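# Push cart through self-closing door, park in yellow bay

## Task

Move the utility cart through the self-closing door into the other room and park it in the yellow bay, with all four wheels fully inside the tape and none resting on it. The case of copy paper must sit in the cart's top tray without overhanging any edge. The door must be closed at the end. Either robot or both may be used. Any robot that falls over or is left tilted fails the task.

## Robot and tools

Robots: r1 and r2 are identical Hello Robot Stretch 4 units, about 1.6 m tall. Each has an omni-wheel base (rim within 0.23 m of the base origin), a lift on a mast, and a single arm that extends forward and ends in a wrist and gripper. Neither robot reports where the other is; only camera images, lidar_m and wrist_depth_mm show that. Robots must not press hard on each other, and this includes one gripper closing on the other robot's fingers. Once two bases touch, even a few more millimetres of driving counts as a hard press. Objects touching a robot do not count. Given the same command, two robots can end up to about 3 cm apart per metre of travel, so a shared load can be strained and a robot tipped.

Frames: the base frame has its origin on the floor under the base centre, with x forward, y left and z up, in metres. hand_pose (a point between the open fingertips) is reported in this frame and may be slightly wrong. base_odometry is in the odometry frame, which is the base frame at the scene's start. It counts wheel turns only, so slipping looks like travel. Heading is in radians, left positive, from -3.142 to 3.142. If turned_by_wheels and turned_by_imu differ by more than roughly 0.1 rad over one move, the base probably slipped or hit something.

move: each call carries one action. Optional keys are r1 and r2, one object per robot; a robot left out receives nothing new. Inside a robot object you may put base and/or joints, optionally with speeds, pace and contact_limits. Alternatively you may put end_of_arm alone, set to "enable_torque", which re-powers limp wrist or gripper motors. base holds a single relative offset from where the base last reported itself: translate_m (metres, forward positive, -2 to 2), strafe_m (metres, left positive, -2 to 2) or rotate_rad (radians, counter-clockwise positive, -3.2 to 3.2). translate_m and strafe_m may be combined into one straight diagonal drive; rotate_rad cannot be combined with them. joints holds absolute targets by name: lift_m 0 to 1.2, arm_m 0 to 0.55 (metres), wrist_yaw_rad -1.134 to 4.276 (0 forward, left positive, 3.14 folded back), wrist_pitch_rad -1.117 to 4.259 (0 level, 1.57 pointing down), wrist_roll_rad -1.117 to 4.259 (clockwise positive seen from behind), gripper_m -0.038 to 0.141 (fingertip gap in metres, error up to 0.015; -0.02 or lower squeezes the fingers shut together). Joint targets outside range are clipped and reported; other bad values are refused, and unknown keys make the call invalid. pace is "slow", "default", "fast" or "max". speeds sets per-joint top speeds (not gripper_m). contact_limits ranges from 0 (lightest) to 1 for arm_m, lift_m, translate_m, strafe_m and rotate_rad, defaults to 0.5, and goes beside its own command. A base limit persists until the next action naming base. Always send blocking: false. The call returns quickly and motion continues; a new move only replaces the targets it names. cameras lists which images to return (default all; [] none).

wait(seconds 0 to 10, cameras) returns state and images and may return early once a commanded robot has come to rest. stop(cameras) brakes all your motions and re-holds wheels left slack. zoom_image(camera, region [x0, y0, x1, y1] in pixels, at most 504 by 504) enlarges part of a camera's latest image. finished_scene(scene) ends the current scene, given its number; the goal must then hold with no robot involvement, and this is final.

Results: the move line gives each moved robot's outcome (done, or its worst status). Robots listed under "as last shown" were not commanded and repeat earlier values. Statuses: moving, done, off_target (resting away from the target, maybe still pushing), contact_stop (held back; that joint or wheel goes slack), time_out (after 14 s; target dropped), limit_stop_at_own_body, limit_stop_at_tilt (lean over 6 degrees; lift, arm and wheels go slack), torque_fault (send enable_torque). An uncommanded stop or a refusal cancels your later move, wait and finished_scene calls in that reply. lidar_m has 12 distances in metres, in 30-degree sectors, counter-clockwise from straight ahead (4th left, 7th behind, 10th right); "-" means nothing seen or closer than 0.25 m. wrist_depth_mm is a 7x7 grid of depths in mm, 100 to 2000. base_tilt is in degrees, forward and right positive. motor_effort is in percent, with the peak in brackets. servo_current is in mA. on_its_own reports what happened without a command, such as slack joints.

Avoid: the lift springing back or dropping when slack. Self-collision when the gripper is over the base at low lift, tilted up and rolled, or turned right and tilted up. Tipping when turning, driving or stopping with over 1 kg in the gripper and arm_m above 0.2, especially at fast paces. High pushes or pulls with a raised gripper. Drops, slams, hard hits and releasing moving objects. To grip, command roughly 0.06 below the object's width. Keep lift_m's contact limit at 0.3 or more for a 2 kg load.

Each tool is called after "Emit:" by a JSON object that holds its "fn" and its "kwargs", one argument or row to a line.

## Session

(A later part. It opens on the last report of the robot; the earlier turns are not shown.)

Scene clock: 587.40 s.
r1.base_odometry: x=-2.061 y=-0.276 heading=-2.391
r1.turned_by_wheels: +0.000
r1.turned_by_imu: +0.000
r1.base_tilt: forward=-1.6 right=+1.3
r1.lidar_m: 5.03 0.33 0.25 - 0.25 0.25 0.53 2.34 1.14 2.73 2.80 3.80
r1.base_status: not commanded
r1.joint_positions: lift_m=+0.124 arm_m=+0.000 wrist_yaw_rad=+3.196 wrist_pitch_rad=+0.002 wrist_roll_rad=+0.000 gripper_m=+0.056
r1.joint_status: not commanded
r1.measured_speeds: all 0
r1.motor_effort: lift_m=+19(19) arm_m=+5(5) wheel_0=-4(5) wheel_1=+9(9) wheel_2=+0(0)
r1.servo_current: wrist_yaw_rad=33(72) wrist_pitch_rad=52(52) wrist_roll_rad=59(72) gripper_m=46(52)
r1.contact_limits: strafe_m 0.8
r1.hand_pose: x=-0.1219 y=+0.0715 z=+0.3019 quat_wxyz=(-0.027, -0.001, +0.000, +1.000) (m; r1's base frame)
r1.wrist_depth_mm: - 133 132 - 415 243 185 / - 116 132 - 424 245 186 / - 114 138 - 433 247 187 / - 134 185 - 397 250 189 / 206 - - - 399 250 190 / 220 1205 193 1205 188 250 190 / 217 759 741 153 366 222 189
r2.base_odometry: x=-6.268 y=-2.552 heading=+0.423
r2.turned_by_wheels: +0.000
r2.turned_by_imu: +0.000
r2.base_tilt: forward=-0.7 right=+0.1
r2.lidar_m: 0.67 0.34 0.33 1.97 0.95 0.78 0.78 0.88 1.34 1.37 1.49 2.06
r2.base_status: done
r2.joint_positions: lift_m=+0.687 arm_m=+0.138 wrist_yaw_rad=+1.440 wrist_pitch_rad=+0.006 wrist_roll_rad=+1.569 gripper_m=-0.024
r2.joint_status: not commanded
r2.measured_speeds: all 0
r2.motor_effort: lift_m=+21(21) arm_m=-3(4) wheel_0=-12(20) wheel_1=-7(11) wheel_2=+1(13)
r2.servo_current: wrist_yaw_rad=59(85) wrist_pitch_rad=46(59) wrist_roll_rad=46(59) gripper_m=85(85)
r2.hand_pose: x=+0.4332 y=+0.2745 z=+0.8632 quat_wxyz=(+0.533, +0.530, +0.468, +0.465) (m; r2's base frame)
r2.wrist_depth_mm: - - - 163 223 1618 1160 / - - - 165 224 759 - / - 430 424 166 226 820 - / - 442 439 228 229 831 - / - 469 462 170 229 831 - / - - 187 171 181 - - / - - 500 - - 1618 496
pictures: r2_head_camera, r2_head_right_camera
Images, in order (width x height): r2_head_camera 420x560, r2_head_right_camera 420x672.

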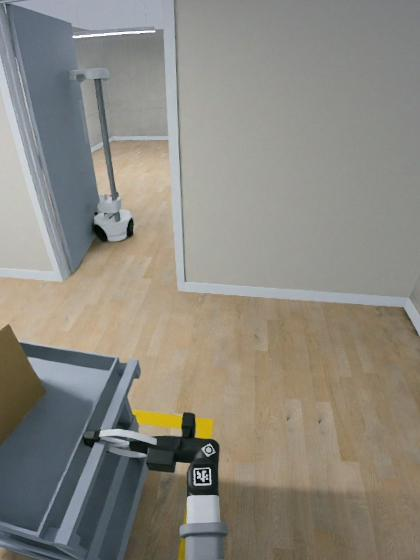

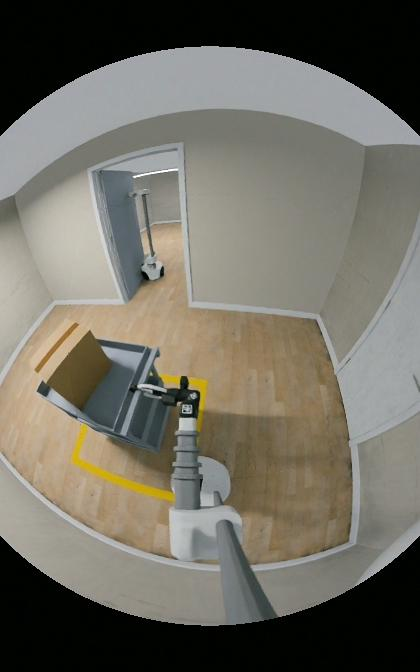

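Emit:
{"fn": "move", "kwargs": {
  "blocking": false,
  "cameras": [],
  "r2": {"base":{"translate_m":-0.012,"strafe_m":-0.12},"pace":"slow"}
}}

Emit:
{"fn": "wait", "kwargs": {
  "seconds": 4,
  "cameras": ["r2_head_left_camera","r2_head_right_camera"]
}}

Emit:
{"fn": "zoom_image", "kwargs": {
  "camera": "r2_head_right_camera",
  "region": [10, 300, 230, 530]
}}

Scene clock: 603.37 s.
move: r2 moving
r1: as last shown
r1.base_tilt: forward=-1.6 right=+1.2
r1.lidar_m: 5.03 0.33 0.25 - 0.25 0.25 0.54 2.36 1.15 2.73 2.82 3.81
r1.motor_effort: lift_m=+19(19) arm_m=+4(5) wheel_0=-5(5) wheel_1=+9(9) wheel_2=+0(0)
r1.servo_current: wrist_yaw_rad=46(59) wrist_pitch_rad=39(46) wrist_roll_rad=59(65) gripper_m=46(46)
r1.contact_limits: strafe_m 0.8
r1.wrist_depth_mm: - 133 132 - 413 243 184 / - 116 133 - 421 245 185 / - 114 138 - 433 247 187 / - 134 185 - 397 250 188 / 206 - - - 402 249 190 / 219 1205 193 1182 188 251 189 / 216 759 750 153 366 223 189
r2.base_odometry: x=-6.264 y=-2.565 heading=+0.424
r2.turned_by_wheels: +0.001
r2.turned_by_imu: +0.002
r2.base_tilt: forward=-0.7 right=+0.0
r2.lidar_m: 0.70 0.34 0.33 1.97 0.98 0.77 0.77 0.85 1.37 1.35 1.47 2.06
r2.base_status: translate_m moving; strafe_m moving
r2.joint_positions: lift_m=+0.687 arm_m=+0.138 wrist_yaw_rad=+1.446 wrist_pitch_rad=+0.006 wrist_roll_rad=+1.569 gripper_m=-0.024
r2.joint_status: not commanded
r2.measured_speeds: translate_m=-0.005 strafe_m=-0.052 rotate_rad=+0.005 lift_m=+0.000 arm_m=+0.000 wrist_yaw_rad=+0.048 wrist_pitch_rad=+0.000 wrist_roll_rad=+0.000
r2.motor_effort: lift_m=+21(21) arm_m=-4(4) wheel_0=+11(12) wheel_1=-9(11) wheel_2=+10(10)
r2.servo_current: wrist_yaw_rad=59(72) wrist_pitch_rad=39(52) wrist_roll_rad=46(52) gripper_m=78(85)
r2.hand_pose: x=+0.4316 y=+0.2753 z=+0.8632 quat_wxyz=(+0.532, +0.528, +0.469, +0.467) (m; r2's base frame)
r2.wrist_depth_mm: - - - 160 219 1661 - / - - - 162 220 741 - / - 424 421 164 224 820 - / - 449 439 167 228 831 - / - 473 466 170 230 - - / - - 186 172 179 - - / - - - - - 1576 484
pictures: none
No camera images: "cameras" was empty.

Scene clock: 605.27 s.
earlier move: r2 done
r1.base_odometry: x=-2.061 y=-0.276 heading=-2.391
r1.turned_by_wheels: +0.000
r1.turned_by_imu: +0.000
r1.base_tilt: forward=-1.6 right=+1.3
r1.lidar_m: 5.03 0.33 0.25 - 0.25 0.25 0.52 2.41 1.14 2.72 2.85 3.84
r1.base_status: not commanded
r1.joint_positions: lift_m=+0.124 arm_m=+0.000 wrist_yaw_rad=+3.196 wrist_pitch_rad=+0.002 wrist_roll_rad=+0.000 gripper_m=+0.056
r1.joint_status: not commanded
r1.measured_speeds: all 0
r1.motor_effort: lift_m=+19(19) arm_m=+4(5) wheel_0=-5(5) wheel_1=+9(9) wheel_2=+0(0)
r1.servo_current: wrist_yaw_rad=52(72) wrist_pitch_rad=46(52) wrist_roll_rad=46(65) gripper_m=39(46)
r1.contact_limits: strafe_m 0.8
r1.hand_pose: x=-0.1219 y=+0.0715 z=+0.3019 quat_wxyz=(-0.027, -0.001, +0.000, +1.000) (m; r1's base frame)
r1.wrist_depth_mm: - 133 132 - 418 243 185 / - 116 133 - 427 245 186 / - 114 138 - 427 247 188 / - 134 185 - 402 249 189 / 205 - - - 399 251 189 / 220 1205 194 1160 187 250 190 / 218 759 750 153 366 222 189
r2.base_odometry: x=-6.229 y=-2.666 heading=+0.424
r2.turned_by_wheels: +0.000
r2.turned_by_imu: +0.001
r2.base_tilt: forward=-0.7 right=+0.1
r2.lidar_m: 2.02 0.36 0.30 1.94 0.97 0.80 0.78 0.87 1.27 1.23 1.37 2.03
r2.base_status: done
r2.joint_positions: lift_m=+0.687 arm_m=+0.138 wrist_yaw_rad=+1.457 wrist_pitch_rad=+0.006 wrist_roll_rad=+1.569 gripper_m=-0.024
r2.joint_status: not commanded
r2.measured_speeds: all 0
r2.motor_effort: lift_m=+20(21) arm_m=-4(4) wheel_0=+10(23) wheel_1=-1(11) wheel_2=+7(14)
r2.servo_current: wrist_yaw_rad=46(72) wrist_pitch_rad=46(52) wrist_roll_rad=46(59) gripper_m=78(91)
r2.hand_pose: x=+0.4286 y=+0.2766 z=+0.8632 quat_wxyz=(+0.530, +0.526, +0.472, +0.469) (m; r2's base frame)
r2.wrist_depth_mm: - - - 167 226 1661 1138 / - - - 168 228 759 - / - 473 427 169 229 820 - / - 442 439 170 231 831 - / - 466 455 171 232 842 - / - - 188 172 179 - - / - - 492 - - 1576 -
wait: 1.90 of 4 s (r2 has come to rest)
pictures: r2_head_left_camera, r2_head_right_camera
Images, in order (width x height): r2_head_left_camera 420x672, r2_head_right_camera 420x672.

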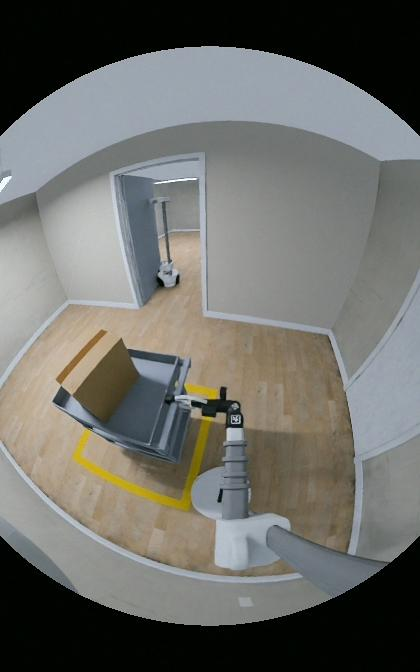

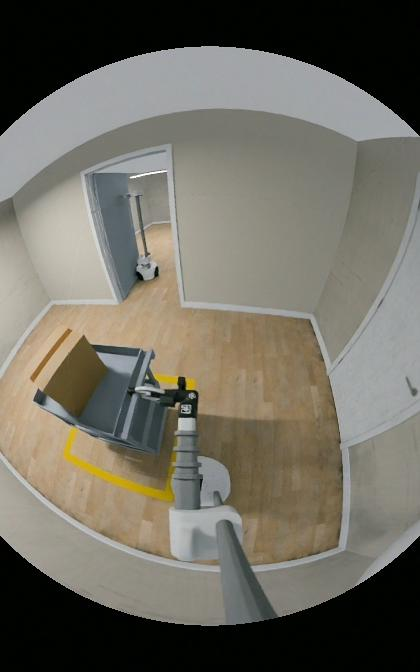

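Scaled by 2.191 from the camera's 420x672 image, which has a finer 600x960 frame.

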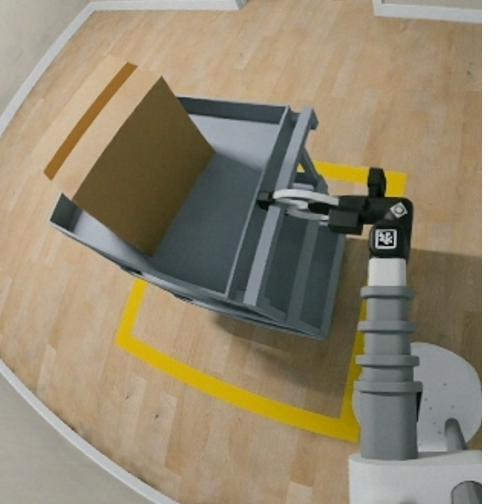

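Emit:
{"fn": "move", "kwargs": {
  "blocking": false,
  "cameras": ["r2_head_camera","r2_head_left_camera","r2_wrist_camera"]
}}

Scene clock: 621.93 s.
r1.base_odometry: x=-2.061 y=-0.276 heading=-2.391
r1.turned_by_wheels: +0.000
r1.turned_by_imu: +0.000
r1.base_tilt: forward=-1.6 right=+1.3
r1.lidar_m: 5.03 0.32 0.25 - 0.25 0.25 0.53 2.41 1.13 2.73 2.83 3.83
r1.base_status: not commanded
r1.joint_positions: lift_m=+0.124 arm_m=+0.000 wrist_yaw_rad=+3.196 wrist_pitch_rad=+0.002 wrist_roll_rad=+0.000 gripper_m=+0.056
r1.joint_status: not commanded
r1.measured_speeds: all 0
r1.motor_effort: lift_m=+19(19) arm_m=+4(5) wheel_0=-5(5) wheel_1=+9(9) wheel_2=+0(0)
r1.servo_current: wrist_yaw_rad=65(72) wrist_pitch_rad=39(52) wrist_roll_rad=33(65) gripper_m=46(46)
r1.contact_limits: strafe_m 0.8
r1.hand_pose: x=-0.1219 y=+0.0715 z=+0.3019 quat_wxyz=(-0.027, -0.001, +0.000, +1.000) (m; r1's base frame)
r1.wrist_depth_mm: - 133 132 - 415 243 185 / - 116 133 - 424 246 186 / - 114 138 - 427 246 187 / - 134 185 - 397 250 189 / 206 - - - 397 250 189 / 220 1182 194 1205 187 250 190 / 217 750 759 154 364 223 190
r2.base_odometry: x=-6.229 y=-2.666 heading=+0.424
r2.turned_by_wheels: +0.000
r2.turned_by_imu: +0.000
r2.base_tilt: forward=-0.7 right=+0.0
r2.lidar_m: 2.01 0.33 0.32 1.96 1.00 0.78 0.79 0.88 1.27 1.24 1.36 2.03
r2.base_status: done
r2.joint_positions: lift_m=+0.687 arm_m=+0.138 wrist_yaw_rad=+1.457 wrist_pitch_rad=+0.006 wrist_roll_rad=+1.569 gripper_m=-0.024
r2.joint_status: not commanded
r2.measured_speeds: all 0
r2.motor_effort: lift_m=+21(21) arm_m=-4(4) wheel_0=+10(23) wheel_1=-2(11) wheel_2=+7(14)
r2.servo_current: wrist_yaw_rad=59(72) wrist_pitch_rad=52(52) wrist_roll_rad=59(59) gripper_m=78(91)
r2.hand_pose: x=+0.4286 y=+0.2766 z=+0.8632 quat_wxyz=(+0.530, +0.526, +0.472, +0.469) (m; r2's base frame)
r2.wrist_depth_mm: - - - 167 225 1618 1138 / - - - 168 228 741 - / - 477 427 169 229 831 - / - 442 439 170 230 831 - / - 466 462 172 233 854 - / - - 189 172 178 - - / - - 496 - - 1576 -
pictures: r2_head_camera, r2_head_left_camera, r2_wrist_camera
Images, in order (width x height): r2_head_camera 420x560, r2_head_left_camera 420x672, r2_wrist_camera 616x392.

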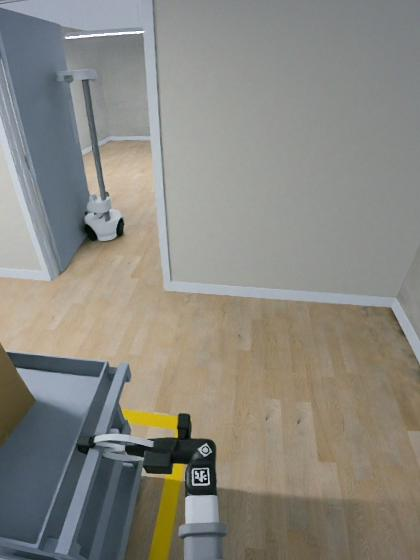

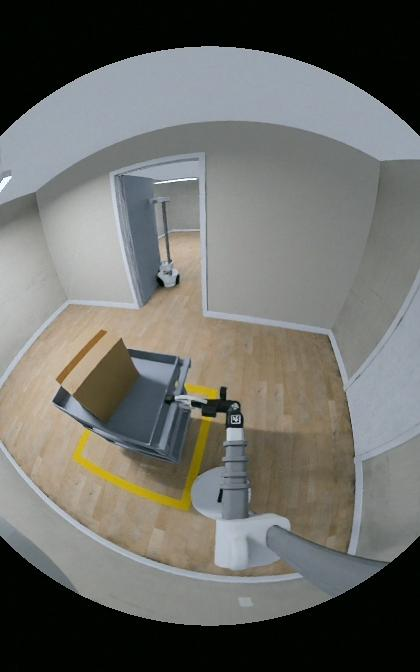

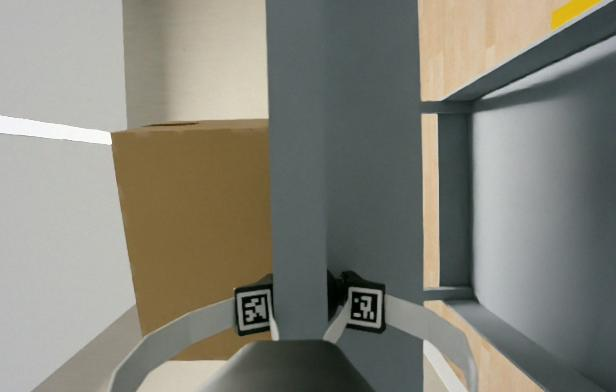

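Emit:
{"fn": "move", "kwargs": {
  "blocking": false,
  "r2": {"joints":{"gripper_m":0.1}},
  "cameras": []
}}

Emit:
{"fn": "wait", "kwargs": {
  "seconds": 2,
  "cameras": ["r2_head_left_camera"]
}}

Emit:
{"fn": "move", "kwargs": {
  "blocking": false,
  "r2": {"base":{"translate_m":-0.025,"strafe_m":-0.25},"pace":"slow"},
  "cameras": []
}}

Emit:
{"fn": "wait", "kwargs": {
  "seconds": 6,
  "cameras": ["r2_head_left_camera","r2_head_camera"]
}}

Scene clock: 626.90 s.
move: r2 moving
r1: as last shown
r1.lidar_m: 5.04 0.33 0.25 - 0.25 0.25 0.52 2.40 1.12 2.73 2.82 3.80
r1.motor_effort: lift_m=+19(19) arm_m=+5(5) wheel_0=-5(5) wheel_1=+9(9) wheel_2=+0(0)
r1.servo_current: wrist_yaw_rad=46(52) wrist_pitch_rad=46(46) wrist_roll_rad=39(65) gripper_m=39(46)
r1.contact_limits: strafe_m 0.8
r1.wrist_depth_mm: - 133 133 - 415 243 184 / - 116 133 - 421 245 186 / - 114 138 - 430 247 187 / - 134 184 - 399 250 189 / 205 - - - 399 249 190 / 218 1205 194 1182 189 252 190 / 218 759 750 153 368 222 190
r2.base_odometry: x=-6.229 y=-2.666 heading=+0.423
r2.turned_by_wheels: -0.001
r2.turned_by_imu: +0.000
r2.base_tilt: forward=-0.6 right=+0.1
r2.lidar_m: 2.01 0.35 0.31 1.97 0.98 0.78 0.78 0.87 1.28 1.24 1.36 2.05
r2.base_status: not commanded
r2.joint_positions: lift_m=+0.687 arm_m=+0.138 wrist_yaw_rad=+1.457 wrist_pitch_rad=+0.006 wrist_roll_rad=+1.569 gripper_m=+0.002
r2.joint_status: gripper_m moving
r2.measured_speeds: translate_m=+0.000 strafe_m=-0.001 rotate_rad=-0.003 lift_m=+0.000 arm_m=+0.000 wrist_yaw_rad=+0.000 wrist_pitch_rad=+0.000 wrist_roll_rad=+0.000
r2.motor_effort: lift_m=+20(21) arm_m=-3(4) wheel_0=+7(10) wheel_1=-2(2) wheel_2=+4(7)
r2.servo_current: wrist_yaw_rad=52(65) wrist_pitch_rad=46(52) wrist_roll_rad=52(59) gripper_m=91(91)
r2.hand_pose: x=+0.4286 y=+0.2766 z=+0.8632 quat_wxyz=(+0.530, +0.526, +0.472, +0.469) (m; r2's base frame)
r2.wrist_depth_mm: - - - 171 231 1618 1138 / - - - 172 232 809 - / - - 433 173 233 820 - / - 442 445 174 234 820 - / - 469 462 174 236 854 - / - - 189 175 181 - - / - - - - - - -
pictures: none
No camera images: "cameras" was empty.

Scene clock: 628.37 s.
earlier move: r2 done
r1.base_odometry: x=-2.061 y=-0.276 heading=-2.391
r1.turned_by_wheels: +0.000
r1.turned_by_imu: +0.000
r1.base_tilt: forward=-1.6 right=+1.2
r1.lidar_m: 5.02 0.33 0.25 - 0.25 0.25 0.56 2.41 1.14 2.72 2.82 3.82
r1.base_status: not commanded
r1.joint_positions: lift_m=+0.124 arm_m=+0.000 wrist_yaw_rad=+3.196 wrist_pitch_rad=+0.002 wrist_roll_rad=+0.000 gripper_m=+0.056
r1.joint_status: not commanded
r1.measured_speeds: all 0
r1.motor_effort: lift_m=+19(19) arm_m=+4(5) wheel_0=-5(5) wheel_1=+9(9) wheel_2=+0(0)
r1.servo_current: wrist_yaw_rad=65(65) wrist_pitch_rad=39(46) wrist_roll_rad=52(65) gripper_m=46(52)
r1.contact_limits: strafe_m 0.8
r1.hand_pose: x=-0.1219 y=+0.0715 z=+0.3019 quat_wxyz=(-0.027, -0.001, +0.000, +1.000) (m; r1's base frame)
r1.wrist_depth_mm: - 133 132 - 415 244 185 / - 116 132 - 424 244 186 / - 114 138 - 430 248 188 / - 134 185 - 394 249 188 / 205 - - - 397 251 189 / 220 1182 193 1182 187 250 190 / 217 759 741 153 366 222 189
r2.base_odometry: x=-6.229 y=-2.667 heading=+0.423
r2.turned_by_wheels: +0.000
r2.turned_by_imu: +0.000
r2.base_tilt: forward=-0.7 right=+0.1
r2.lidar_m: 2.02 0.37 0.31 1.93 0.97 0.78 0.77 0.86 1.27 1.27 1.39 2.02
r2.base_status: not commanded
r2.joint_positions: lift_m=+0.687 arm_m=+0.138 wrist_yaw_rad=+1.453 wrist_pitch_rad=+0.005 wrist_roll_rad=+1.569 gripper_m=+0.100
r2.joint_status: all done
r2.measured_speeds: all 0
r2.motor_effort: lift_m=+19(21) arm_m=-4(4) wheel_0=+2(10) wheel_1=-2(2) wheel_2=+2(7)
r2.servo_current: wrist_yaw_rad=52(65) wrist_pitch_rad=39(52) wrist_roll_rad=46(59) gripper_m=52(117)
r2.hand_pose: x=+0.4297 y=+0.2761 z=+0.8637 quat_wxyz=(+0.530, +0.527, +0.471, +0.469) (m; r2's base frame)
r2.wrist_depth_mm: - - - 184 243 1708 1229 / - - - 185 244 1576 - / - - 442 185 246 842 - / - 459 452 186 245 842 - / - - 469 187 247 842 - / - - 195 187 194 - - / - - 508 - - 1756 -
wait: 1.47 of 2 s (r2 has come to rest)
pictures: r2_head_left_camera
Images, in order (width x height): r2_head_left_camera 420x672.

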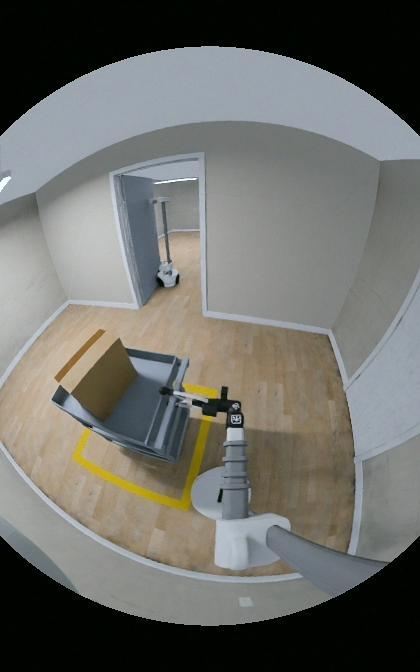

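Scene clock: 628.87 s.
move: r2 moving
r1: as last shown
r1.base_tilt: forward=-1.6 right=+1.3
r1.lidar_m: 5.04 0.33 0.25 - 0.25 0.25 0.52 2.40 1.11 2.72 2.82 3.81
r1.motor_effort: lift_m=+19(19) arm_m=+5(5) wheel_0=-5(5) wheel_1=+9(9) wheel_2=+0(0)
r1.servo_current: wrist_yaw_rad=59(65) wrist_pitch_rad=39(52) wrist_roll_rad=46(65) gripper_m=46(46)
r1.contact_limits: strafe_m 0.8
r1.wrist_depth_mm: - 133 132 - 415 243 185 / - 116 133 - 427 245 186 / - 114 138 - 433 247 188 / - 134 185 - 397 249 189 / 206 - - - 399 250 190 / 220 1205 194 1182 188 251 190 / 218 750 750 153 370 223 190
r2.base_odometry: x=-6.225 y=-2.679 heading=+0.423
r2.turned_by_wheels: +0.000
r2.turned_by_imu: +0.000
r2.base_tilt: forward=-0.7 right=+0.0
r2.lidar_m: 2.03 0.38 0.31 1.95 0.98 0.79 0.78 0.87 1.27 1.23 1.38 2.03
r2.base_status: translate_m moving; strafe_m moving
r2.joint_positions: lift_m=+0.687 arm_m=+0.138 wrist_yaw_rad=+1.453 wrist_pitch_rad=+0.005 wrist_roll_rad=+1.569 gripper_m=+0.100
r2.joint_status: not commanded
r2.measured_speeds: translate_m=-0.005 strafe_m=-0.052 rotate_rad=-0.001 lift_m=+0.000 arm_m=+0.000 wrist_yaw_rad=+0.000 wrist_pitch_rad=+0.000 wrist_roll_rad=+0.000
r2.motor_effort: lift_m=+19(19) arm_m=-4(4) wheel_0=+7(10) wheel_1=-9(9) wheel_2=+6(7)
r2.servo_current: wrist_yaw_rad=46(59) wrist_pitch_rad=46(52) wrist_roll_rad=46(46) gripper_m=52(59)
r2.hand_pose: x=+0.4297 y=+0.2761 z=+0.8637 quat_wxyz=(+0.530, +0.527, +0.471, +0.469) (m; r2's base frame)
r2.wrist_depth_mm: - - - 195 253 1661 1229 / - - - 196 254 1661 - / - - 462 198 256 854 - / - - 466 198 257 866 - / - - 480 259 258 866 - / - - 195 199 194 - - / - - 521 - - 1863 -
pictures: none
No camera images: "cameras" was empty.

Scene clock: 632.07 s.
earlier move: r2 done
r1.base_odometry: x=-2.061 y=-0.276 heading=-2.391
r1.turned_by_wheels: +0.000
r1.turned_by_imu: +0.000
r1.base_tilt: forward=-1.6 right=+1.3
r1.lidar_m: 5.04 0.35 0.25 - 0.25 0.25 0.55 2.41 1.15 2.74 2.80 3.81
r1.base_status: not commanded
r1.joint_positions: lift_m=+0.124 arm_m=+0.000 wrist_yaw_rad=+3.196 wrist_pitch_rad=+0.002 wrist_roll_rad=+0.000 gripper_m=+0.056
r1.joint_status: not commanded
r1.measured_speeds: all 0
r1.motor_effort: lift_m=+19(19) arm_m=+5(5) wheel_0=-5(5) wheel_1=+9(9) wheel_2=+0(0)
r1.servo_current: wrist_yaw_rad=65(72) wrist_pitch_rad=33(52) wrist_roll_rad=46(72) gripper_m=39(46)
r1.contact_limits: strafe_m 0.8
r1.hand_pose: x=-0.1219 y=+0.0715 z=+0.3019 quat_wxyz=(-0.027, -0.001, +0.000, +1.000) (m; r1's base frame)
r1.wrist_depth_mm: - 133 133 - 418 243 183 / - 116 133 - 427 246 186 / - 114 138 - 430 247 188 / - 134 185 - 399 250 188 / 206 - - - 399 250 190 / 219 1205 193 1182 187 251 189 / 218 750 750 153 368 223 189
r2.base_odometry: x=-6.149 y=-2.904 heading=+0.424
r2.turned_by_wheels: +0.000
r2.turned_by_imu: +0.000
r2.base_tilt: forward=-0.7 right=+0.1
r2.lidar_m: 1.99 0.69 0.54 2.00 1.01 0.80 0.75 0.89 1.00 1.01 1.04 1.75
r2.base_status: done
r2.joint_positions: lift_m=+0.687 arm_m=+0.138 wrist_yaw_rad=+1.453 wrist_pitch_rad=+0.005 wrist_roll_rad=+1.569 gripper_m=+0.100
r2.joint_status: not commanded
r2.measured_speeds: all 0
r2.motor_effort: lift_m=+19(19) arm_m=-4(4) wheel_0=+5(11) wheel_1=-4(10) wheel_2=+6(8)
r2.servo_current: wrist_yaw_rad=39(59) wrist_pitch_rad=46(52) wrist_roll_rad=46(65) gripper_m=52(59)
r2.hand_pose: x=+0.4297 y=+0.2761 z=+0.8637 quat_wxyz=(+0.530, +0.527, +0.471, +0.469) (m; r2's base frame)
r2.wrist_depth_mm: - - - - - 1708 1182 / - - - 492 - 1464 492 / - - - 492 - - 492 / - - 699 496 - - 496 / - - 732 492 - - 500 / - - 193 496 191 - 496 / - - - - - 517 500
wait: 3.20 of 6 s (r2 has come to rest)
pictures: r2_head_camera, r2_head_left_camera
Images, in order (width x height): r2_head_camera 420x560, r2_head_left_camera 420x672.

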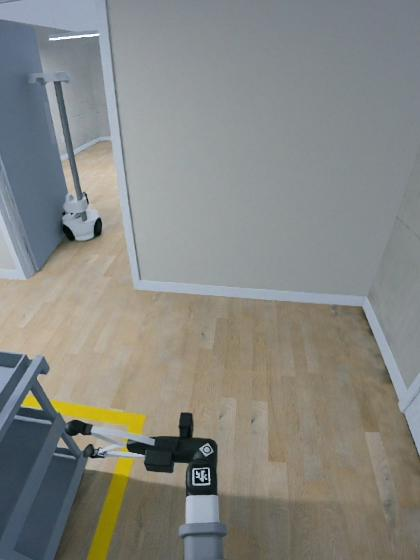

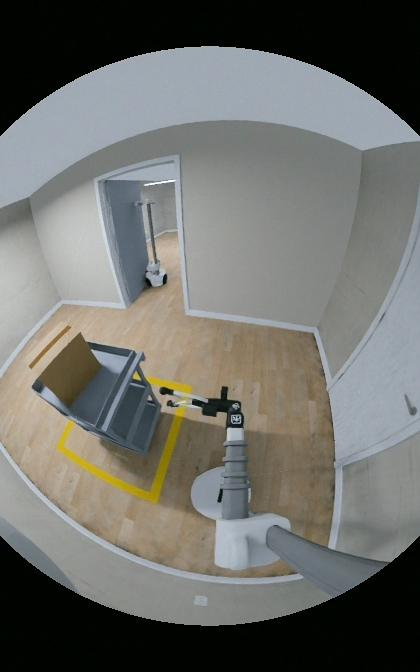

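Emit:
{"fn": "move", "kwargs": {
  "blocking": false,
  "r2": {"base":{"strafe_m":-0.35},"joints":{"arm_m":0.02}},
  "cameras": []
}}

Emit:
{"fn": "wait", "kwargs": {
  "seconds": 4,
  "cameras": []
}}

Emit:
{"fn": "move", "kwargs": {
  "blocking": false,
  "r2": {"base":{"rotate_rad":1.4},"joints":{"wrist_yaw_rad":-0.4,"gripper_m":0.05}},
  "cameras": []
}}

Emit:
{"fn": "wait", "kwargs": {
  "seconds": 4,
  "cameras": ["r2_head_left_camera","r2_head_camera"]
}}

Scene clock: 637.67 s.
move: r2 moving
r1: as last shown
r1.lidar_m: 5.03 0.31 0.25 - 0.25 0.25 0.51 2.39 1.13 2.74 2.81 3.81
r1.motor_effort: lift_m=+19(19) arm_m=+4(5) wheel_0=-5(5) wheel_1=+9(9) wheel_2=+0(0)
r1.servo_current: wrist_yaw_rad=52(72) wrist_pitch_rad=46(52) wrist_roll_rad=46(65) gripper_m=39(52)
r1.contact_limits: strafe_m 0.8
r1.wrist_depth_mm: - 133 132 - 418 243 185 / - 116 132 - 424 246 186 / - 114 138 - 430 247 187 / - 134 185 - 397 249 189 / 205 - - - 399 250 189 / 219 1205 193 1182 187 251 189 / 218 759 759 153 366 221 190
r2.base_odometry: x=-6.134 y=-2.938 heading=+0.424
r2.turned_by_wheels: +0.000
r2.turned_by_imu: +0.001
r2.base_tilt: forward=-0.6 right=+0.1
r2.lidar_m: 2.00 0.73 0.60 1.17 1.02 0.79 0.80 0.89 0.98 0.97 1.02 1.70
r2.base_status: strafe_m moving
r2.joint_positions: lift_m=+0.687 arm_m=+0.087 wrist_yaw_rad=+1.453 wrist_pitch_rad=+0.005 wrist_roll_rad=+1.569 gripper_m=+0.100
r2.joint_status: arm_m moving
r2.measured_speeds: translate_m=+0.000 strafe_m=-0.141 rotate_rad=+0.002 lift_m=+0.000 arm_m=-0.195 wrist_yaw_rad=+0.000 wrist_pitch_rad=+0.000 wrist_roll_rad=+0.000
r2.motor_effort: lift_m=+19(19) arm_m=-10(11) wheel_0=+9(13) wheel_1=-11(11) wheel_2=+0(5)
r2.servo_current: wrist_yaw_rad=46(59) wrist_pitch_rad=46(46) wrist_roll_rad=52(52) gripper_m=52(59)
r2.hand_pose: x=+0.3791 y=+0.2761 z=+0.8637 quat_wxyz=(+0.530, +0.527, +0.471, +0.469) (m; r2's base frame)
r2.wrist_depth_mm: - - - - - 1708 1098 / - - - 521 - 723 521 / - - - 530 1118 - 530 / - - 741 530 1138 - 530 / - - 778 535 1098 - 530 / - - 192 535 187 530 535 / - - - - - 1756 1205
pictures: none
No camera images: "cameras" was empty.

Scene clock: 639.67 s.
earlier move: r2 done
r1.base_odometry: x=-2.061 y=-0.276 heading=-2.391
r1.turned_by_wheels: +0.000
r1.turned_by_imu: +0.000
r1.base_tilt: forward=-1.6 right=+1.3
r1.lidar_m: 5.02 0.36 0.25 - 0.25 0.25 0.52 2.40 1.15 2.73 2.86 3.84
r1.base_status: not commanded
r1.joint_positions: lift_m=+0.124 arm_m=+0.000 wrist_yaw_rad=+3.196 wrist_pitch_rad=+0.002 wrist_roll_rad=+0.000 gripper_m=+0.056
r1.joint_status: not commanded
r1.measured_speeds: all 0
r1.motor_effort: lift_m=+19(19) arm_m=+4(5) wheel_0=-5(5) wheel_1=+9(9) wheel_2=+0(0)
r1.servo_current: wrist_yaw_rad=52(72) wrist_pitch_rad=39(52) wrist_roll_rad=39(72) gripper_m=33(52)
r1.contact_limits: strafe_m 0.8
r1.hand_pose: x=-0.1219 y=+0.0715 z=+0.3019 quat_wxyz=(-0.027, -0.001, +0.000, +1.000) (m; r1's base frame)
r1.wrist_depth_mm: - 133 133 - 421 244 184 / - 116 133 - 421 245 186 / - 114 138 - 433 247 188 / - 134 185 - 394 251 189 / 205 - - - 399 250 190 / 218 1182 193 1182 187 250 189 / 218 768 750 153 366 222 189
r2.base_odometry: x=-6.005 y=-3.223 heading=+0.424
r2.turned_by_wheels: +0.000
r2.turned_by_imu: +0.000
r2.base_tilt: forward=-0.7 right=+0.0
r2.lidar_m: 1.93 2.16 0.87 0.89 1.07 0.86 0.85 0.87 0.67 0.65 0.69 1.16
r2.base_status: done
r2.joint_positions: lift_m=+0.687 arm_m=+0.020 wrist_yaw_rad=+1.453 wrist_pitch_rad=+0.005 wrist_roll_rad=+1.569 gripper_m=+0.100
r2.joint_status: all done
r2.measured_speeds: all 0
r2.motor_effort: lift_m=+19(19) arm_m=-7(12) wheel_0=+3(15) wheel_1=-2(12) wheel_2=+0(5)
r2.servo_current: wrist_yaw_rad=39(59) wrist_pitch_rad=52(52) wrist_roll_rad=46(59) gripper_m=46(65)
r2.hand_pose: x=+0.3119 y=+0.2761 z=+0.8637 quat_wxyz=(+0.530, +0.527, +0.471, +0.469) (m; r2's base frame)
r2.wrist_depth_mm: - - - - - 1661 1182 / - - - - - 1464 1182 / - - - 1060 - 854 - / - - - 1042 - 842 - / - - - 1118 - 854 - / - - 192 - 194 1537 1205 / - - - - - 1863 1255
wait: 2.00 of 4 s (r2 has come to rest)
pictures: none
No camera images: "cameras" was empty.

Scene clock: 640.17 s.
move: r2 moving
r1: as last shown
r1.lidar_m: 5.03 0.33 0.25 - 0.25 0.26 0.52 2.39 1.13 2.74 2.79 3.81
r1.motor_effort: lift_m=+19(20) arm_m=+5(5) wheel_0=-5(5) wheel_1=+9(9) wheel_2=+0(0)
r1.servo_current: wrist_yaw_rad=46(72) wrist_pitch_rad=46(52) wrist_roll_rad=46(59) gripper_m=46(46)
r1.contact_limits: strafe_m 0.8
r1.wrist_depth_mm: - 132 133 - 418 243 184 / - 116 132 - 421 244 186 / - 114 138 - 430 247 188 / - 134 185 - 397 250 189 / 205 - - - 399 250 190 / 220 1205 194 1160 188 251 190 / 218 750 750 153 368 222 190
r2.base_odometry: x=-6.006 y=-3.223 heading=+0.676
r2.turned_by_wheels: +0.252
r2.turned_by_imu: +0.245
r2.base_tilt: forward=-0.7 right=+0.0
r2.lidar_m: 2.00 0.96 0.87 1.42 0.93 0.84 0.88 0.72 0.66 0.67 0.87 1.86
r2.base_status: rotate_rad moving
r2.joint_positions: lift_m=+0.687 arm_m=+0.020 wrist_yaw_rad=+0.886 wrist_pitch_rad=+0.005 wrist_roll_rad=+1.569 gripper_m=+0.083
r2.joint_status: wrist_yaw_rad moving; gripper_m moving
r2.measured_speeds: translate_m=+0.000 strafe_m=+0.001 rotate_rad=+0.979 lift_m=+0.000 arm_m=+0.000 wrist_yaw_rad=-1.743 wrist_pitch_rad=+0.000 wrist_roll_rad=+0.000
r2.motor_effort: lift_m=+19(19) arm_m=-7(7) wheel_0=-6(7) wheel_1=-8(11) wheel_2=-11(11)
r2.servo_current: wrist_yaw_rad=98(117) wrist_pitch_rad=39(52) wrist_roll_rad=52(59) gripper_m=98(111)
r2.hand_pose: x=+0.4412 y=+0.1681 z=+0.8637 quat_wxyz=(+0.640, +0.638, +0.304, +0.302) (m; r2's base frame)
r2.wrist_depth_mm: - - - - - 1708 1182 / - - - - - 1708 1182 / - - - - - 1708 1182 / - - - - - 1537 1138 / - - - 1025 1464 866 - / - - 196 831 191 - - / - - - - - - -
pictures: none
No camera images: "cameras" was empty.

Scene clock: 641.63 s.
earlier move: r2 done
r1.base_odometry: x=-2.061 y=-0.276 heading=-2.391
r1.turned_by_wheels: +0.000
r1.turned_by_imu: +0.000
r1.base_tilt: forward=-1.6 right=+1.3
r1.lidar_m: 5.03 0.33 0.25 - 0.25 0.25 0.51 2.41 1.13 2.72 2.82 3.80
r1.base_status: not commanded
r1.joint_positions: lift_m=+0.124 arm_m=+0.000 wrist_yaw_rad=+3.196 wrist_pitch_rad=+0.002 wrist_roll_rad=+0.000 gripper_m=+0.056
r1.joint_status: not commanded
r1.measured_speeds: all 0
r1.motor_effort: lift_m=+19(20) arm_m=+4(5) wheel_0=-4(5) wheel_1=+9(9) wheel_2=+0(0)
r1.servo_current: wrist_yaw_rad=52(72) wrist_pitch_rad=46(52) wrist_roll_rad=52(59) gripper_m=39(46)
r1.contact_limits: strafe_m 0.8
r1.hand_pose: x=-0.1219 y=+0.0715 z=+0.3019 quat_wxyz=(-0.027, -0.001, +0.000, +1.000) (m; r1's base frame)
r1.wrist_depth_mm: - 132 132 - 418 242 184 / - 116 133 - 421 245 186 / - 114 138 - 427 247 188 / - 134 185 - 397 249 189 / 205 - - - 404 249 189 / 220 1205 194 1182 187 251 189 / 218 759 750 153 366 222 190
r2.base_odometry: x=-6.005 y=-3.223 heading=+1.823
r2.turned_by_wheels: +1.147
r2.turned_by_imu: +1.117
r2.base_tilt: forward=-0.7 right=+0.1
r2.lidar_m: 0.86 1.28 0.85 0.85 0.87 0.71 0.67 0.62 0.90 1.92 2.01 0.93
r2.base_status: done
r2.joint_positions: lift_m=+0.687 arm_m=+0.020 wrist_yaw_rad=-0.397 wrist_pitch_rad=+0.005 wrist_roll_rad=+1.569 gripper_m=+0.050
r2.joint_status: all done
r2.measured_speeds: all 0
r2.motor_effort: lift_m=+19(19) arm_m=-7(8) wheel_0=-3(12) wheel_1=-2(11) wheel_2=-6(13)
r2.servo_current: wrist_yaw_rad=52(143) wrist_pitch_rad=46(59) wrist_roll_rad=46(59) gripper_m=59(124)
r2.hand_pose: x=+0.4232 y=-0.1921 z=+0.8637 quat_wxyz=(+0.693, +0.693, -0.138, -0.141) (m; r2's base frame)
r2.wrist_depth_mm: - - - - - 1661 1205 / - - - - - 1661 1182 / - - - - - 1708 1205 / - - - - - 831 - / - - - 976 1229 768 - / - - 193 676 188 732 - / - - - - - - -
wait: 1.47 of 4 s (r2 has come to rest)
pictures: r2_head_camera, r2_head_left_camera
Images, in order (width x height): r2_head_camera 420x560, r2_head_left_camera 420x672.

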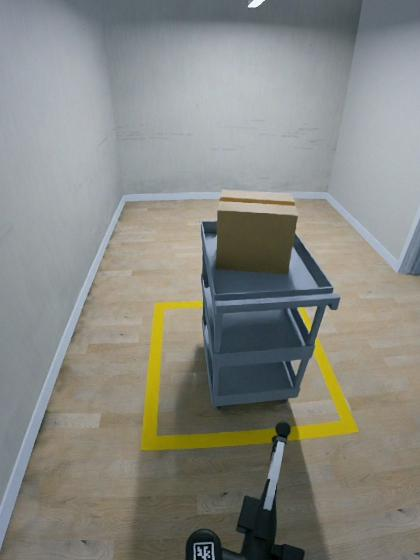

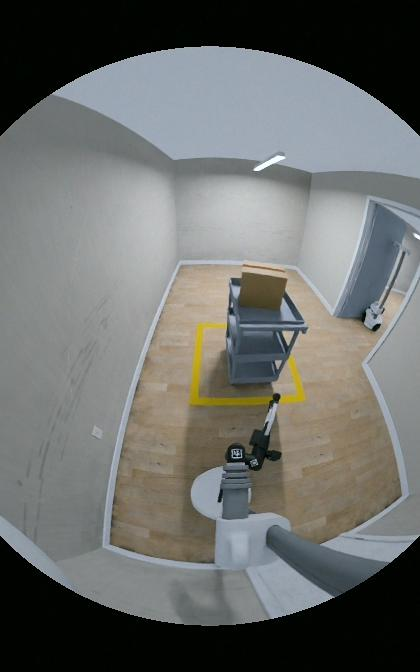

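Emit:
{"fn": "zoom_image", "kwargs": {
  "camera": "r2_head_camera",
  "region": [130, 180, 370, 460]
}}

Emit:
{"fn": "zoom_image", "kwargs": {
  "camera": "r2_head_camera",
  "region": [180, 180, 350, 330]
}}

Scaled by 1.800 from the camera's 420x560 image, which has a finer 1200x1600 frame.

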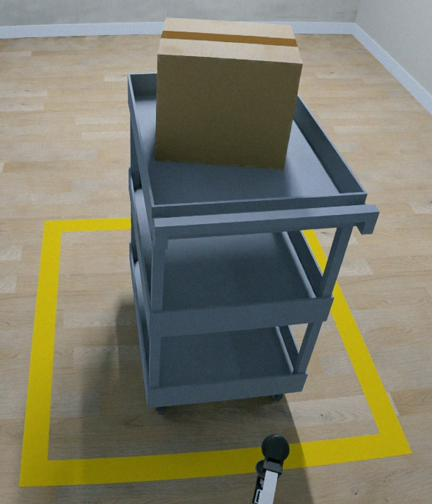

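Scaled by 2.965 from the camera's 420x560 image, which has a finer 1200x1600 frame.

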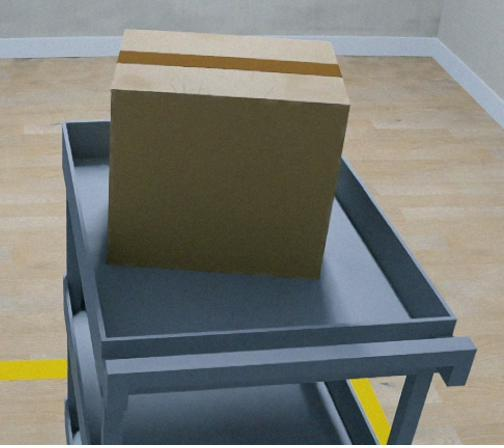

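Emit:
{"fn": "move", "kwargs": {
  "blocking": false,
  "r2": {"base":{"strafe_m":-1.25}},
  "cameras": []
}}

Emit:
{"fn": "wait", "kwargs": {
  "seconds": 7,
  "cameras": ["r2_head_camera"]
}}

Emit:
{"fn": "move", "kwargs": {
  "blocking": false,
  "r2": {"base":{"translate_m":0.9}},
  "cameras": []
}}

Emit:
{"fn": "wait", "kwargs": {
  "seconds": 7,
  "cameras": ["r2_head_camera"]
}}

Emit:
{"fn": "move", "kwargs": {
  "blocking": false,
  "r2": {"base":{"rotate_rad":0.9}},
  "cameras": []
}}

Emit:
{"fn": "wait", "kwargs": {
  "seconds": 4,
  "cameras": ["r2_head_camera","r2_head_left_camera"]
}}

Scene clock: 653.93 s.
move: r2 moving
r1: as last shown
r1.lidar_m: 5.05 0.33 0.25 - 0.25 0.25 0.51 2.39 1.15 2.73 2.85 3.81
r1.motor_effort: lift_m=+19(19) arm_m=+5(5) wheel_0=-5(5) wheel_1=+9(9) wheel_2=+0(0)
r1.servo_current: wrist_yaw_rad=59(72) wrist_pitch_rad=46(52) wrist_roll_rad=33(52) gripper_m=39(46)
r1.contact_limits: strafe_m 0.8
r1.wrist_depth_mm: - 133 133 - 415 243 185 / - 116 133 - 424 245 187 / - 114 138 - 433 247 187 / - 134 185 - 397 249 189 / 205 - - - 399 249 189 / 220 1229 194 1182 188 251 190 / 218 750 759 153 366 223 189
r2.base_odometry: x=-5.970 y=-3.214 heading=+1.823
r2.turned_by_wheels: +0.000
r2.turned_by_imu: +0.000
r2.base_tilt: forward=-0.6 right=+0.0
r2.lidar_m: 0.87 1.31 0.94 0.87 0.91 0.68 0.66 0.65 0.92 1.92 1.97 0.94
r2.base_status: strafe_m moving
r2.joint_positions: lift_m=+0.687 arm_m=+0.020 wrist_yaw_rad=-0.397 wrist_pitch_rad=+0.005 wrist_roll_rad=+1.569 gripper_m=+0.050
r2.joint_status: not commanded
r2.measured_speeds: translate_m=-0.001 strafe_m=-0.140 rotate_rad=+0.006 lift_m=+0.000 arm_m=+0.000 wrist_yaw_rad=+0.000 wrist_pitch_rad=+0.000 wrist_roll_rad=+0.000
r2.motor_effort: lift_m=+19(19) arm_m=-6(7) wheel_0=+9(11) wheel_1=-12(12) wheel_2=+1(5)
r2.servo_current: wrist_yaw_rad=39(52) wrist_pitch_rad=39(52) wrist_roll_rad=59(59) gripper_m=52(59)
r2.hand_pose: x=+0.4232 y=-0.1921 z=+0.8637 quat_wxyz=(+0.693, +0.693, -0.138, -0.141) (m; r2's base frame)
r2.wrist_depth_mm: - - - - - 1708 1205 / - - - - - 1708 1205 / - - - - - 1756 1205 / - - - - - 1430 1078 / - - - 960 - 788 - / - - 193 668 189 732 - / - - - - - - -
pictures: none
No camera images: "cameras" was empty.

Scene clock: 658.93 s.
earlier move: r2 done
r1.base_odometry: x=-2.061 y=-0.276 heading=-2.391
r1.turned_by_wheels: +0.000
r1.turned_by_imu: +0.000
r1.base_tilt: forward=-1.6 right=+1.3
r1.lidar_m: 5.04 0.33 0.25 - 0.25 0.25 0.51 2.41 1.15 2.73 2.82 3.82
r1.base_status: not commanded
r1.joint_positions: lift_m=+0.124 arm_m=+0.000 wrist_yaw_rad=+3.196 wrist_pitch_rad=+0.002 wrist_roll_rad=+0.000 gripper_m=+0.056
r1.joint_status: not commanded
r1.measured_speeds: all 0
r1.motor_effort: lift_m=+19(19) arm_m=+5(5) wheel_0=-5(5) wheel_1=+9(9) wheel_2=+0(0)
r1.servo_current: wrist_yaw_rad=72(72) wrist_pitch_rad=39(52) wrist_roll_rad=59(72) gripper_m=39(52)
r1.contact_limits: strafe_m 0.8
r1.hand_pose: x=-0.1219 y=+0.0715 z=+0.3019 quat_wxyz=(-0.027, -0.001, +0.000, +1.000) (m; r1's base frame)
r1.wrist_depth_mm: - 133 133 - 418 243 185 / - 116 132 - 421 245 186 / - 114 138 - 427 246 188 / - 134 185 - 397 249 188 / 204 - - - 399 250 189 / 220 1205 194 1182 188 251 190 / 218 750 759 153 368 222 190
r2.base_odometry: x=-4.795 y=-2.912 heading=+1.823
r2.turned_by_wheels: +0.000
r2.turned_by_imu: -0.001
r2.base_tilt: forward=-0.7 right=+0.0
r2.lidar_m: 2.56 1.16 1.28 2.08 0.93 0.64 0.62 0.66 0.74 0.69 0.74 0.99
r2.base_status: done
r2.joint_positions: lift_m=+0.687 arm_m=+0.020 wrist_yaw_rad=-0.397 wrist_pitch_rad=+0.005 wrist_roll_rad=+1.569 gripper_m=+0.050
r2.joint_status: not commanded
r2.measured_speeds: all 0
r2.motor_effort: lift_m=+19(19) arm_m=-7(7) wheel_0=+3(15) wheel_1=-4(12) wheel_2=+0(5)
r2.servo_current: wrist_yaw_rad=39(59) wrist_pitch_rad=39(59) wrist_roll_rad=46(59) gripper_m=46(65)
r2.hand_pose: x=+0.4232 y=-0.1921 z=+0.8637 quat_wxyz=(+0.693, +0.693, -0.138, -0.141) (m; r2's base frame)
r2.wrist_depth_mm: - - - - - - - / - - - - - - - / - - - - - - - / 1618 - - - - 1756 1205 / - - - - - 1756 1182 / - - 194 - 189 1661 1229 / - - - - - 1863 1182
wait: 5.00 of 7 s (r2 has come to rest)
pictures: r2_head_camera
Images, in order (width x height): r2_head_camera 420x560.

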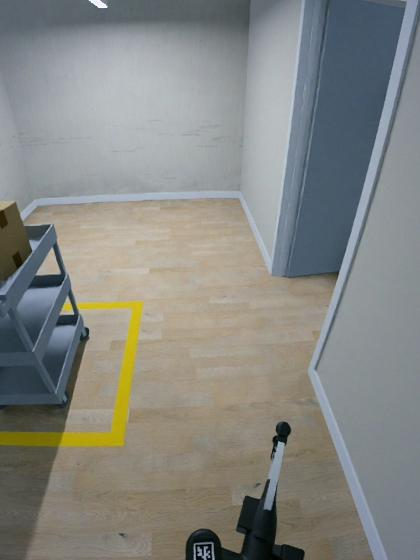

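Scene clock: 659.43 s.
move: r2 moving
r1: as last shown
r1.lidar_m: 5.04 0.34 0.25 - 0.25 0.25 0.50 2.40 1.14 2.74 2.83 3.80
r1.servo_current: wrist_yaw_rad=59(65) wrist_pitch_rad=46(52) wrist_roll_rad=52(52) gripper_m=39(46)
r1.contact_limits: strafe_m 0.8
r1.wrist_depth_mm: - 132 132 - 418 243 184 / - 116 132 - 421 245 186 / - 114 138 - 433 246 187 / - 134 185 - 397 250 189 / 205 - - - 399 250 190 / 218 1205 194 1160 189 251 190 / 218 750 750 153 366 221 190
r2.base_odometry: x=-4.803 y=-2.882 heading=+1.823
r2.turned_by_wheels: +0.000
r2.turned_by_imu: +0.000
r2.base_tilt: forward=-0.7 right=+0.1
r2.lidar_m: 2.57 1.13 1.26 2.09 0.96 0.67 0.64 0.68 0.74 0.70 0.72 1.02
r2.base_status: translate_m moving
r2.joint_positions: lift_m=+0.687 arm_m=+0.020 wrist_yaw_rad=-0.397 wrist_pitch_rad=+0.005 wrist_roll_rad=+1.569 gripper_m=+0.050
r2.joint_status: not commanded
r2.measured_speeds: translate_m=+0.122 strafe_m=+0.001 rotate_rad=-0.001 lift_m=+0.000 arm_m=+0.000 wrist_yaw_rad=+0.000 wrist_pitch_rad=+0.000 wrist_roll_rad=+0.000
r2.motor_effort: lift_m=+19(19) arm_m=-7(7) wheel_0=+8(10) wheel_1=+7(9) wheel_2=-12(13)
r2.servo_current: wrist_yaw_rad=46(59) wrist_pitch_rad=46(46) wrist_roll_rad=46(52) gripper_m=52(59)
r2.hand_pose: x=+0.4232 y=-0.1922 z=+0.8637 quat_wxyz=(+0.693, +0.693, -0.138, -0.141) (m; r2's base frame)
r2.wrist_depth_mm: - - - - - - - / - - - - - - - / - - - - - - - / 1618 - - - - 1708 1205 / - - - - - 1756 1205 / - - 194 - 188 1618 1205 / - - - - - 1863 1205
pictures: none
No camera images: "cameras" was empty.

Scene clock: 663.43 s.
earlier move: r2 done
r1.base_odometry: x=-2.061 y=-0.276 heading=-2.391
r1.turned_by_wheels: +0.000
r1.turned_by_imu: +0.000
r1.base_tilt: forward=-1.6 right=+1.3
r1.lidar_m: 5.03 0.33 0.25 - 0.25 0.25 0.54 1.58 1.12 2.71 2.83 3.84
r1.base_status: not commanded
r1.joint_positions: lift_m=+0.124 arm_m=+0.000 wrist_yaw_rad=+3.196 wrist_pitch_rad=+0.002 wrist_roll_rad=+0.000 gripper_m=+0.056
r1.joint_status: not commanded
r1.measured_speeds: all 0
r1.motor_effort: lift_m=+19(19) arm_m=+5(5) wheel_0=-5(5) wheel_1=+9(9) wheel_2=+0(0)
r1.servo_current: wrist_yaw_rad=46(72) wrist_pitch_rad=46(52) wrist_roll_rad=59(78) gripper_m=39(46)
r1.contact_limits: strafe_m 0.8
r1.hand_pose: x=-0.1219 y=+0.0715 z=+0.3019 quat_wxyz=(-0.027, -0.001, +0.000, +1.000) (m; r1's base frame)
r1.wrist_depth_mm: - 133 132 - 418 243 185 / - 116 132 - 424 245 186 / - 114 138 - 427 247 187 / - 134 184 - 394 250 189 / 205 1756 - - 399 251 189 / 220 1205 193 1182 188 251 189 / 218 750 750 153 368 223 190
r2.base_odometry: x=-5.019 y=-2.041 heading=+1.823
r2.turned_by_wheels: +0.000
r2.turned_by_imu: +0.001
r2.base_tilt: forward=-0.7 right=+0.1
r2.lidar_m: 2.49 3.09 0.76 0.71 2.20 1.60 1.51 1.03 0.71 0.65 0.72 1.52
r2.base_status: done
r2.joint_positions: lift_m=+0.687 arm_m=+0.020 wrist_yaw_rad=-0.397 wrist_pitch_rad=+0.005 wrist_roll_rad=+1.569 gripper_m=+0.050
r2.joint_status: not commanded
r2.measured_speeds: all 0
r2.motor_effort: lift_m=+19(19) arm_m=-7(7) wheel_0=+3(10) wheel_1=+4(9) wheel_2=-4(14)
r2.servo_current: wrist_yaw_rad=52(65) wrist_pitch_rad=46(52) wrist_roll_rad=46(59) gripper_m=59(65)
r2.hand_pose: x=+0.4232 y=-0.1922 z=+0.8637 quat_wxyz=(+0.693, +0.693, -0.138, -0.141) (m; r2's base frame)
r2.wrist_depth_mm: - - - - - 1464 1160 / - - - - - - 1182 / - - - - - - 1205 / - - - - - - 1205 / - - - - - 1708 1205 / - - 194 - 189 1618 1205 / - - - - - 1863 1205
wait: 4.00 of 7 s (r2 has come to rest)
pictures: r2_head_camera
Images, in order (width x height): r2_head_camera 420x560.

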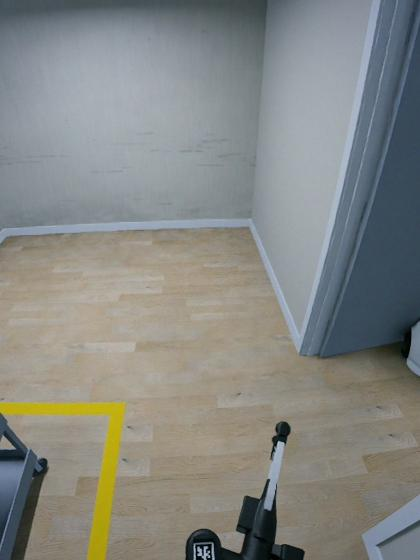

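Scene clock: 663.93 s.
move: r2 moving
r1: as last shown
r1.lidar_m: 5.03 0.34 0.25 - 0.25 0.26 0.54 1.73 1.14 2.73 2.83 3.82
r1.motor_effort: lift_m=+19(19) arm_m=+4(5) wheel_0=-5(5) wheel_1=+9(9) wheel_2=+0(0)
r1.servo_current: wrist_yaw_rad=39(65) wrist_pitch_rad=39(46) wrist_roll_rad=59(59) gripper_m=46(52)
r1.contact_limits: strafe_m 0.8
r1.wrist_depth_mm: - 133 133 - 418 244 185 / - 116 133 - 421 244 186 / - 114 138 - 430 247 189 / - 134 184 - 394 250 189 / 205 1808 - - 399 250 189 / 220 1205 194 1160 187 251 190 / 217 750 750 153 366 223 190
r2.base_odometry: x=-5.019 y=-2.041 heading=+2.075
r2.turned_by_wheels: +0.252
r2.turned_by_imu: +0.245
r2.base_tilt: forward=-0.7 right=+0.1
r2.lidar_m: 3.22 0.88 0.72 0.92 1.79 1.53 1.49 0.83 0.69 0.68 1.54 1.52
r2.base_status: rotate_rad moving
r2.joint_positions: lift_m=+0.687 arm_m=+0.020 wrist_yaw_rad=-0.397 wrist_pitch_rad=+0.005 wrist_roll_rad=+1.569 gripper_m=+0.050
r2.joint_status: not commanded
r2.measured_speeds: translate_m=-0.001 strafe_m=+0.001 rotate_rad=+0.972 lift_m=+0.000 arm_m=+0.000 wrist_yaw_rad=+0.000 wrist_pitch_rad=+0.000 wrist_roll_rad=+0.000
r2.motor_effort: lift_m=+19(19) arm_m=-7(7) wheel_0=-8(9) wheel_1=-9(10) wheel_2=-10(12)
r2.servo_current: wrist_yaw_rad=39(52) wrist_pitch_rad=39(46) wrist_roll_rad=52(59) gripper_m=52(65)
r2.hand_pose: x=+0.4232 y=-0.1922 z=+0.8637 quat_wxyz=(+0.693, +0.693, -0.138, -0.141) (m; r2's base frame)
r2.wrist_depth_mm: - - - - - - 1118 / - - - - - - 1138 / - - - - - 1618 1205 / - - - - - 1756 1205 / - - - - - 1708 1205 / - - 193 - 189 1618 1182 / - - - - - 1863 1182
pictures: none
No camera images: "cameras" was empty.

Scene clock: 665.07 s.
earlier move: r2 done
r1.base_odometry: x=-2.061 y=-0.276 heading=-2.391
r1.turned_by_wheels: +0.000
r1.turned_by_imu: +0.000
r1.base_tilt: forward=-1.6 right=+1.3
r1.lidar_m: 5.03 0.33 0.25 - 0.25 0.25 0.53 1.78 1.15 2.72 2.83 3.83
r1.base_status: not commanded
r1.joint_positions: lift_m=+0.124 arm_m=+0.000 wrist_yaw_rad=+3.196 wrist_pitch_rad=+0.002 wrist_roll_rad=+0.000 gripper_m=+0.056
r1.joint_status: not commanded
r1.measured_speeds: all 0
r1.motor_effort: lift_m=+19(19) arm_m=+4(5) wheel_0=-5(5) wheel_1=+9(9) wheel_2=+0(0)
r1.servo_current: wrist_yaw_rad=39(78) wrist_pitch_rad=39(52) wrist_roll_rad=52(65) gripper_m=39(52)
r1.contact_limits: strafe_m 0.8
r1.hand_pose: x=-0.1219 y=+0.0715 z=+0.3019 quat_wxyz=(-0.027, -0.001, +0.000, +1.000) (m; r1's base frame)
r1.wrist_depth_mm: - 132 132 - 413 243 184 / - 116 133 - 427 244 186 / - 114 138 - 433 247 189 / - 134 185 - 399 249 189 / 205 1756 - - 402 250 190 / 219 1229 194 1160 189 250 190 / 218 750 759 153 366 222 189
r2.base_odometry: x=-5.019 y=-2.041 heading=+2.722
r2.turned_by_wheels: +0.647
r2.turned_by_imu: +0.630
r2.base_tilt: forward=-0.7 right=+0.1
r2.lidar_m: 0.81 0.71 2.13 1.72 1.54 1.24 0.77 0.68 0.67 1.51 1.64 3.24
r2.base_status: done
r2.joint_positions: lift_m=+0.687 arm_m=+0.020 wrist_yaw_rad=-0.397 wrist_pitch_rad=+0.005 wrist_roll_rad=+1.569 gripper_m=+0.050
r2.joint_status: not commanded
r2.measured_speeds: all 0
r2.motor_effort: lift_m=+19(19) arm_m=-7(7) wheel_0=-4(9) wheel_1=-3(10) wheel_2=-4(12)
r2.servo_current: wrist_yaw_rad=46(59) wrist_pitch_rad=46(52) wrist_roll_rad=46(59) gripper_m=59(65)
r2.hand_pose: x=+0.4232 y=-0.1922 z=+0.8637 quat_wxyz=(+0.693, +0.693, -0.138, -0.141) (m; r2's base frame)
r2.wrist_depth_mm: - - - - - 1661 1160 / - - - - - 1661 1182 / - - - - - 1756 1160 / - - - - - 1756 1182 / - - - - - 1708 1182 / - - 194 - 189 1576 1205 / - - - - - 1863 1205
wait: 1.13 of 4 s (r2 has come to rest)
pictures: r2_head_camera, r2_head_left_camera
Images, in order (width x height): r2_head_camera 420x560, r2_head_left_camera 420x672.

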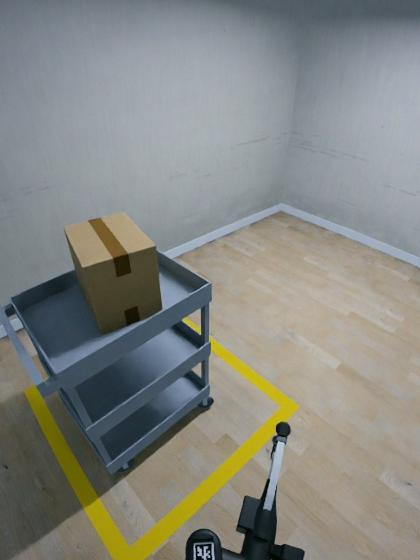

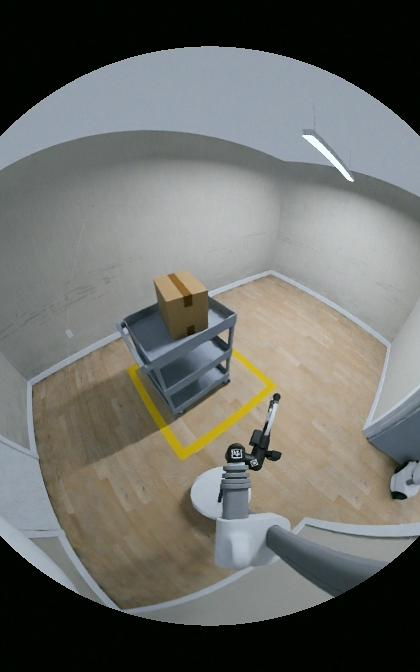

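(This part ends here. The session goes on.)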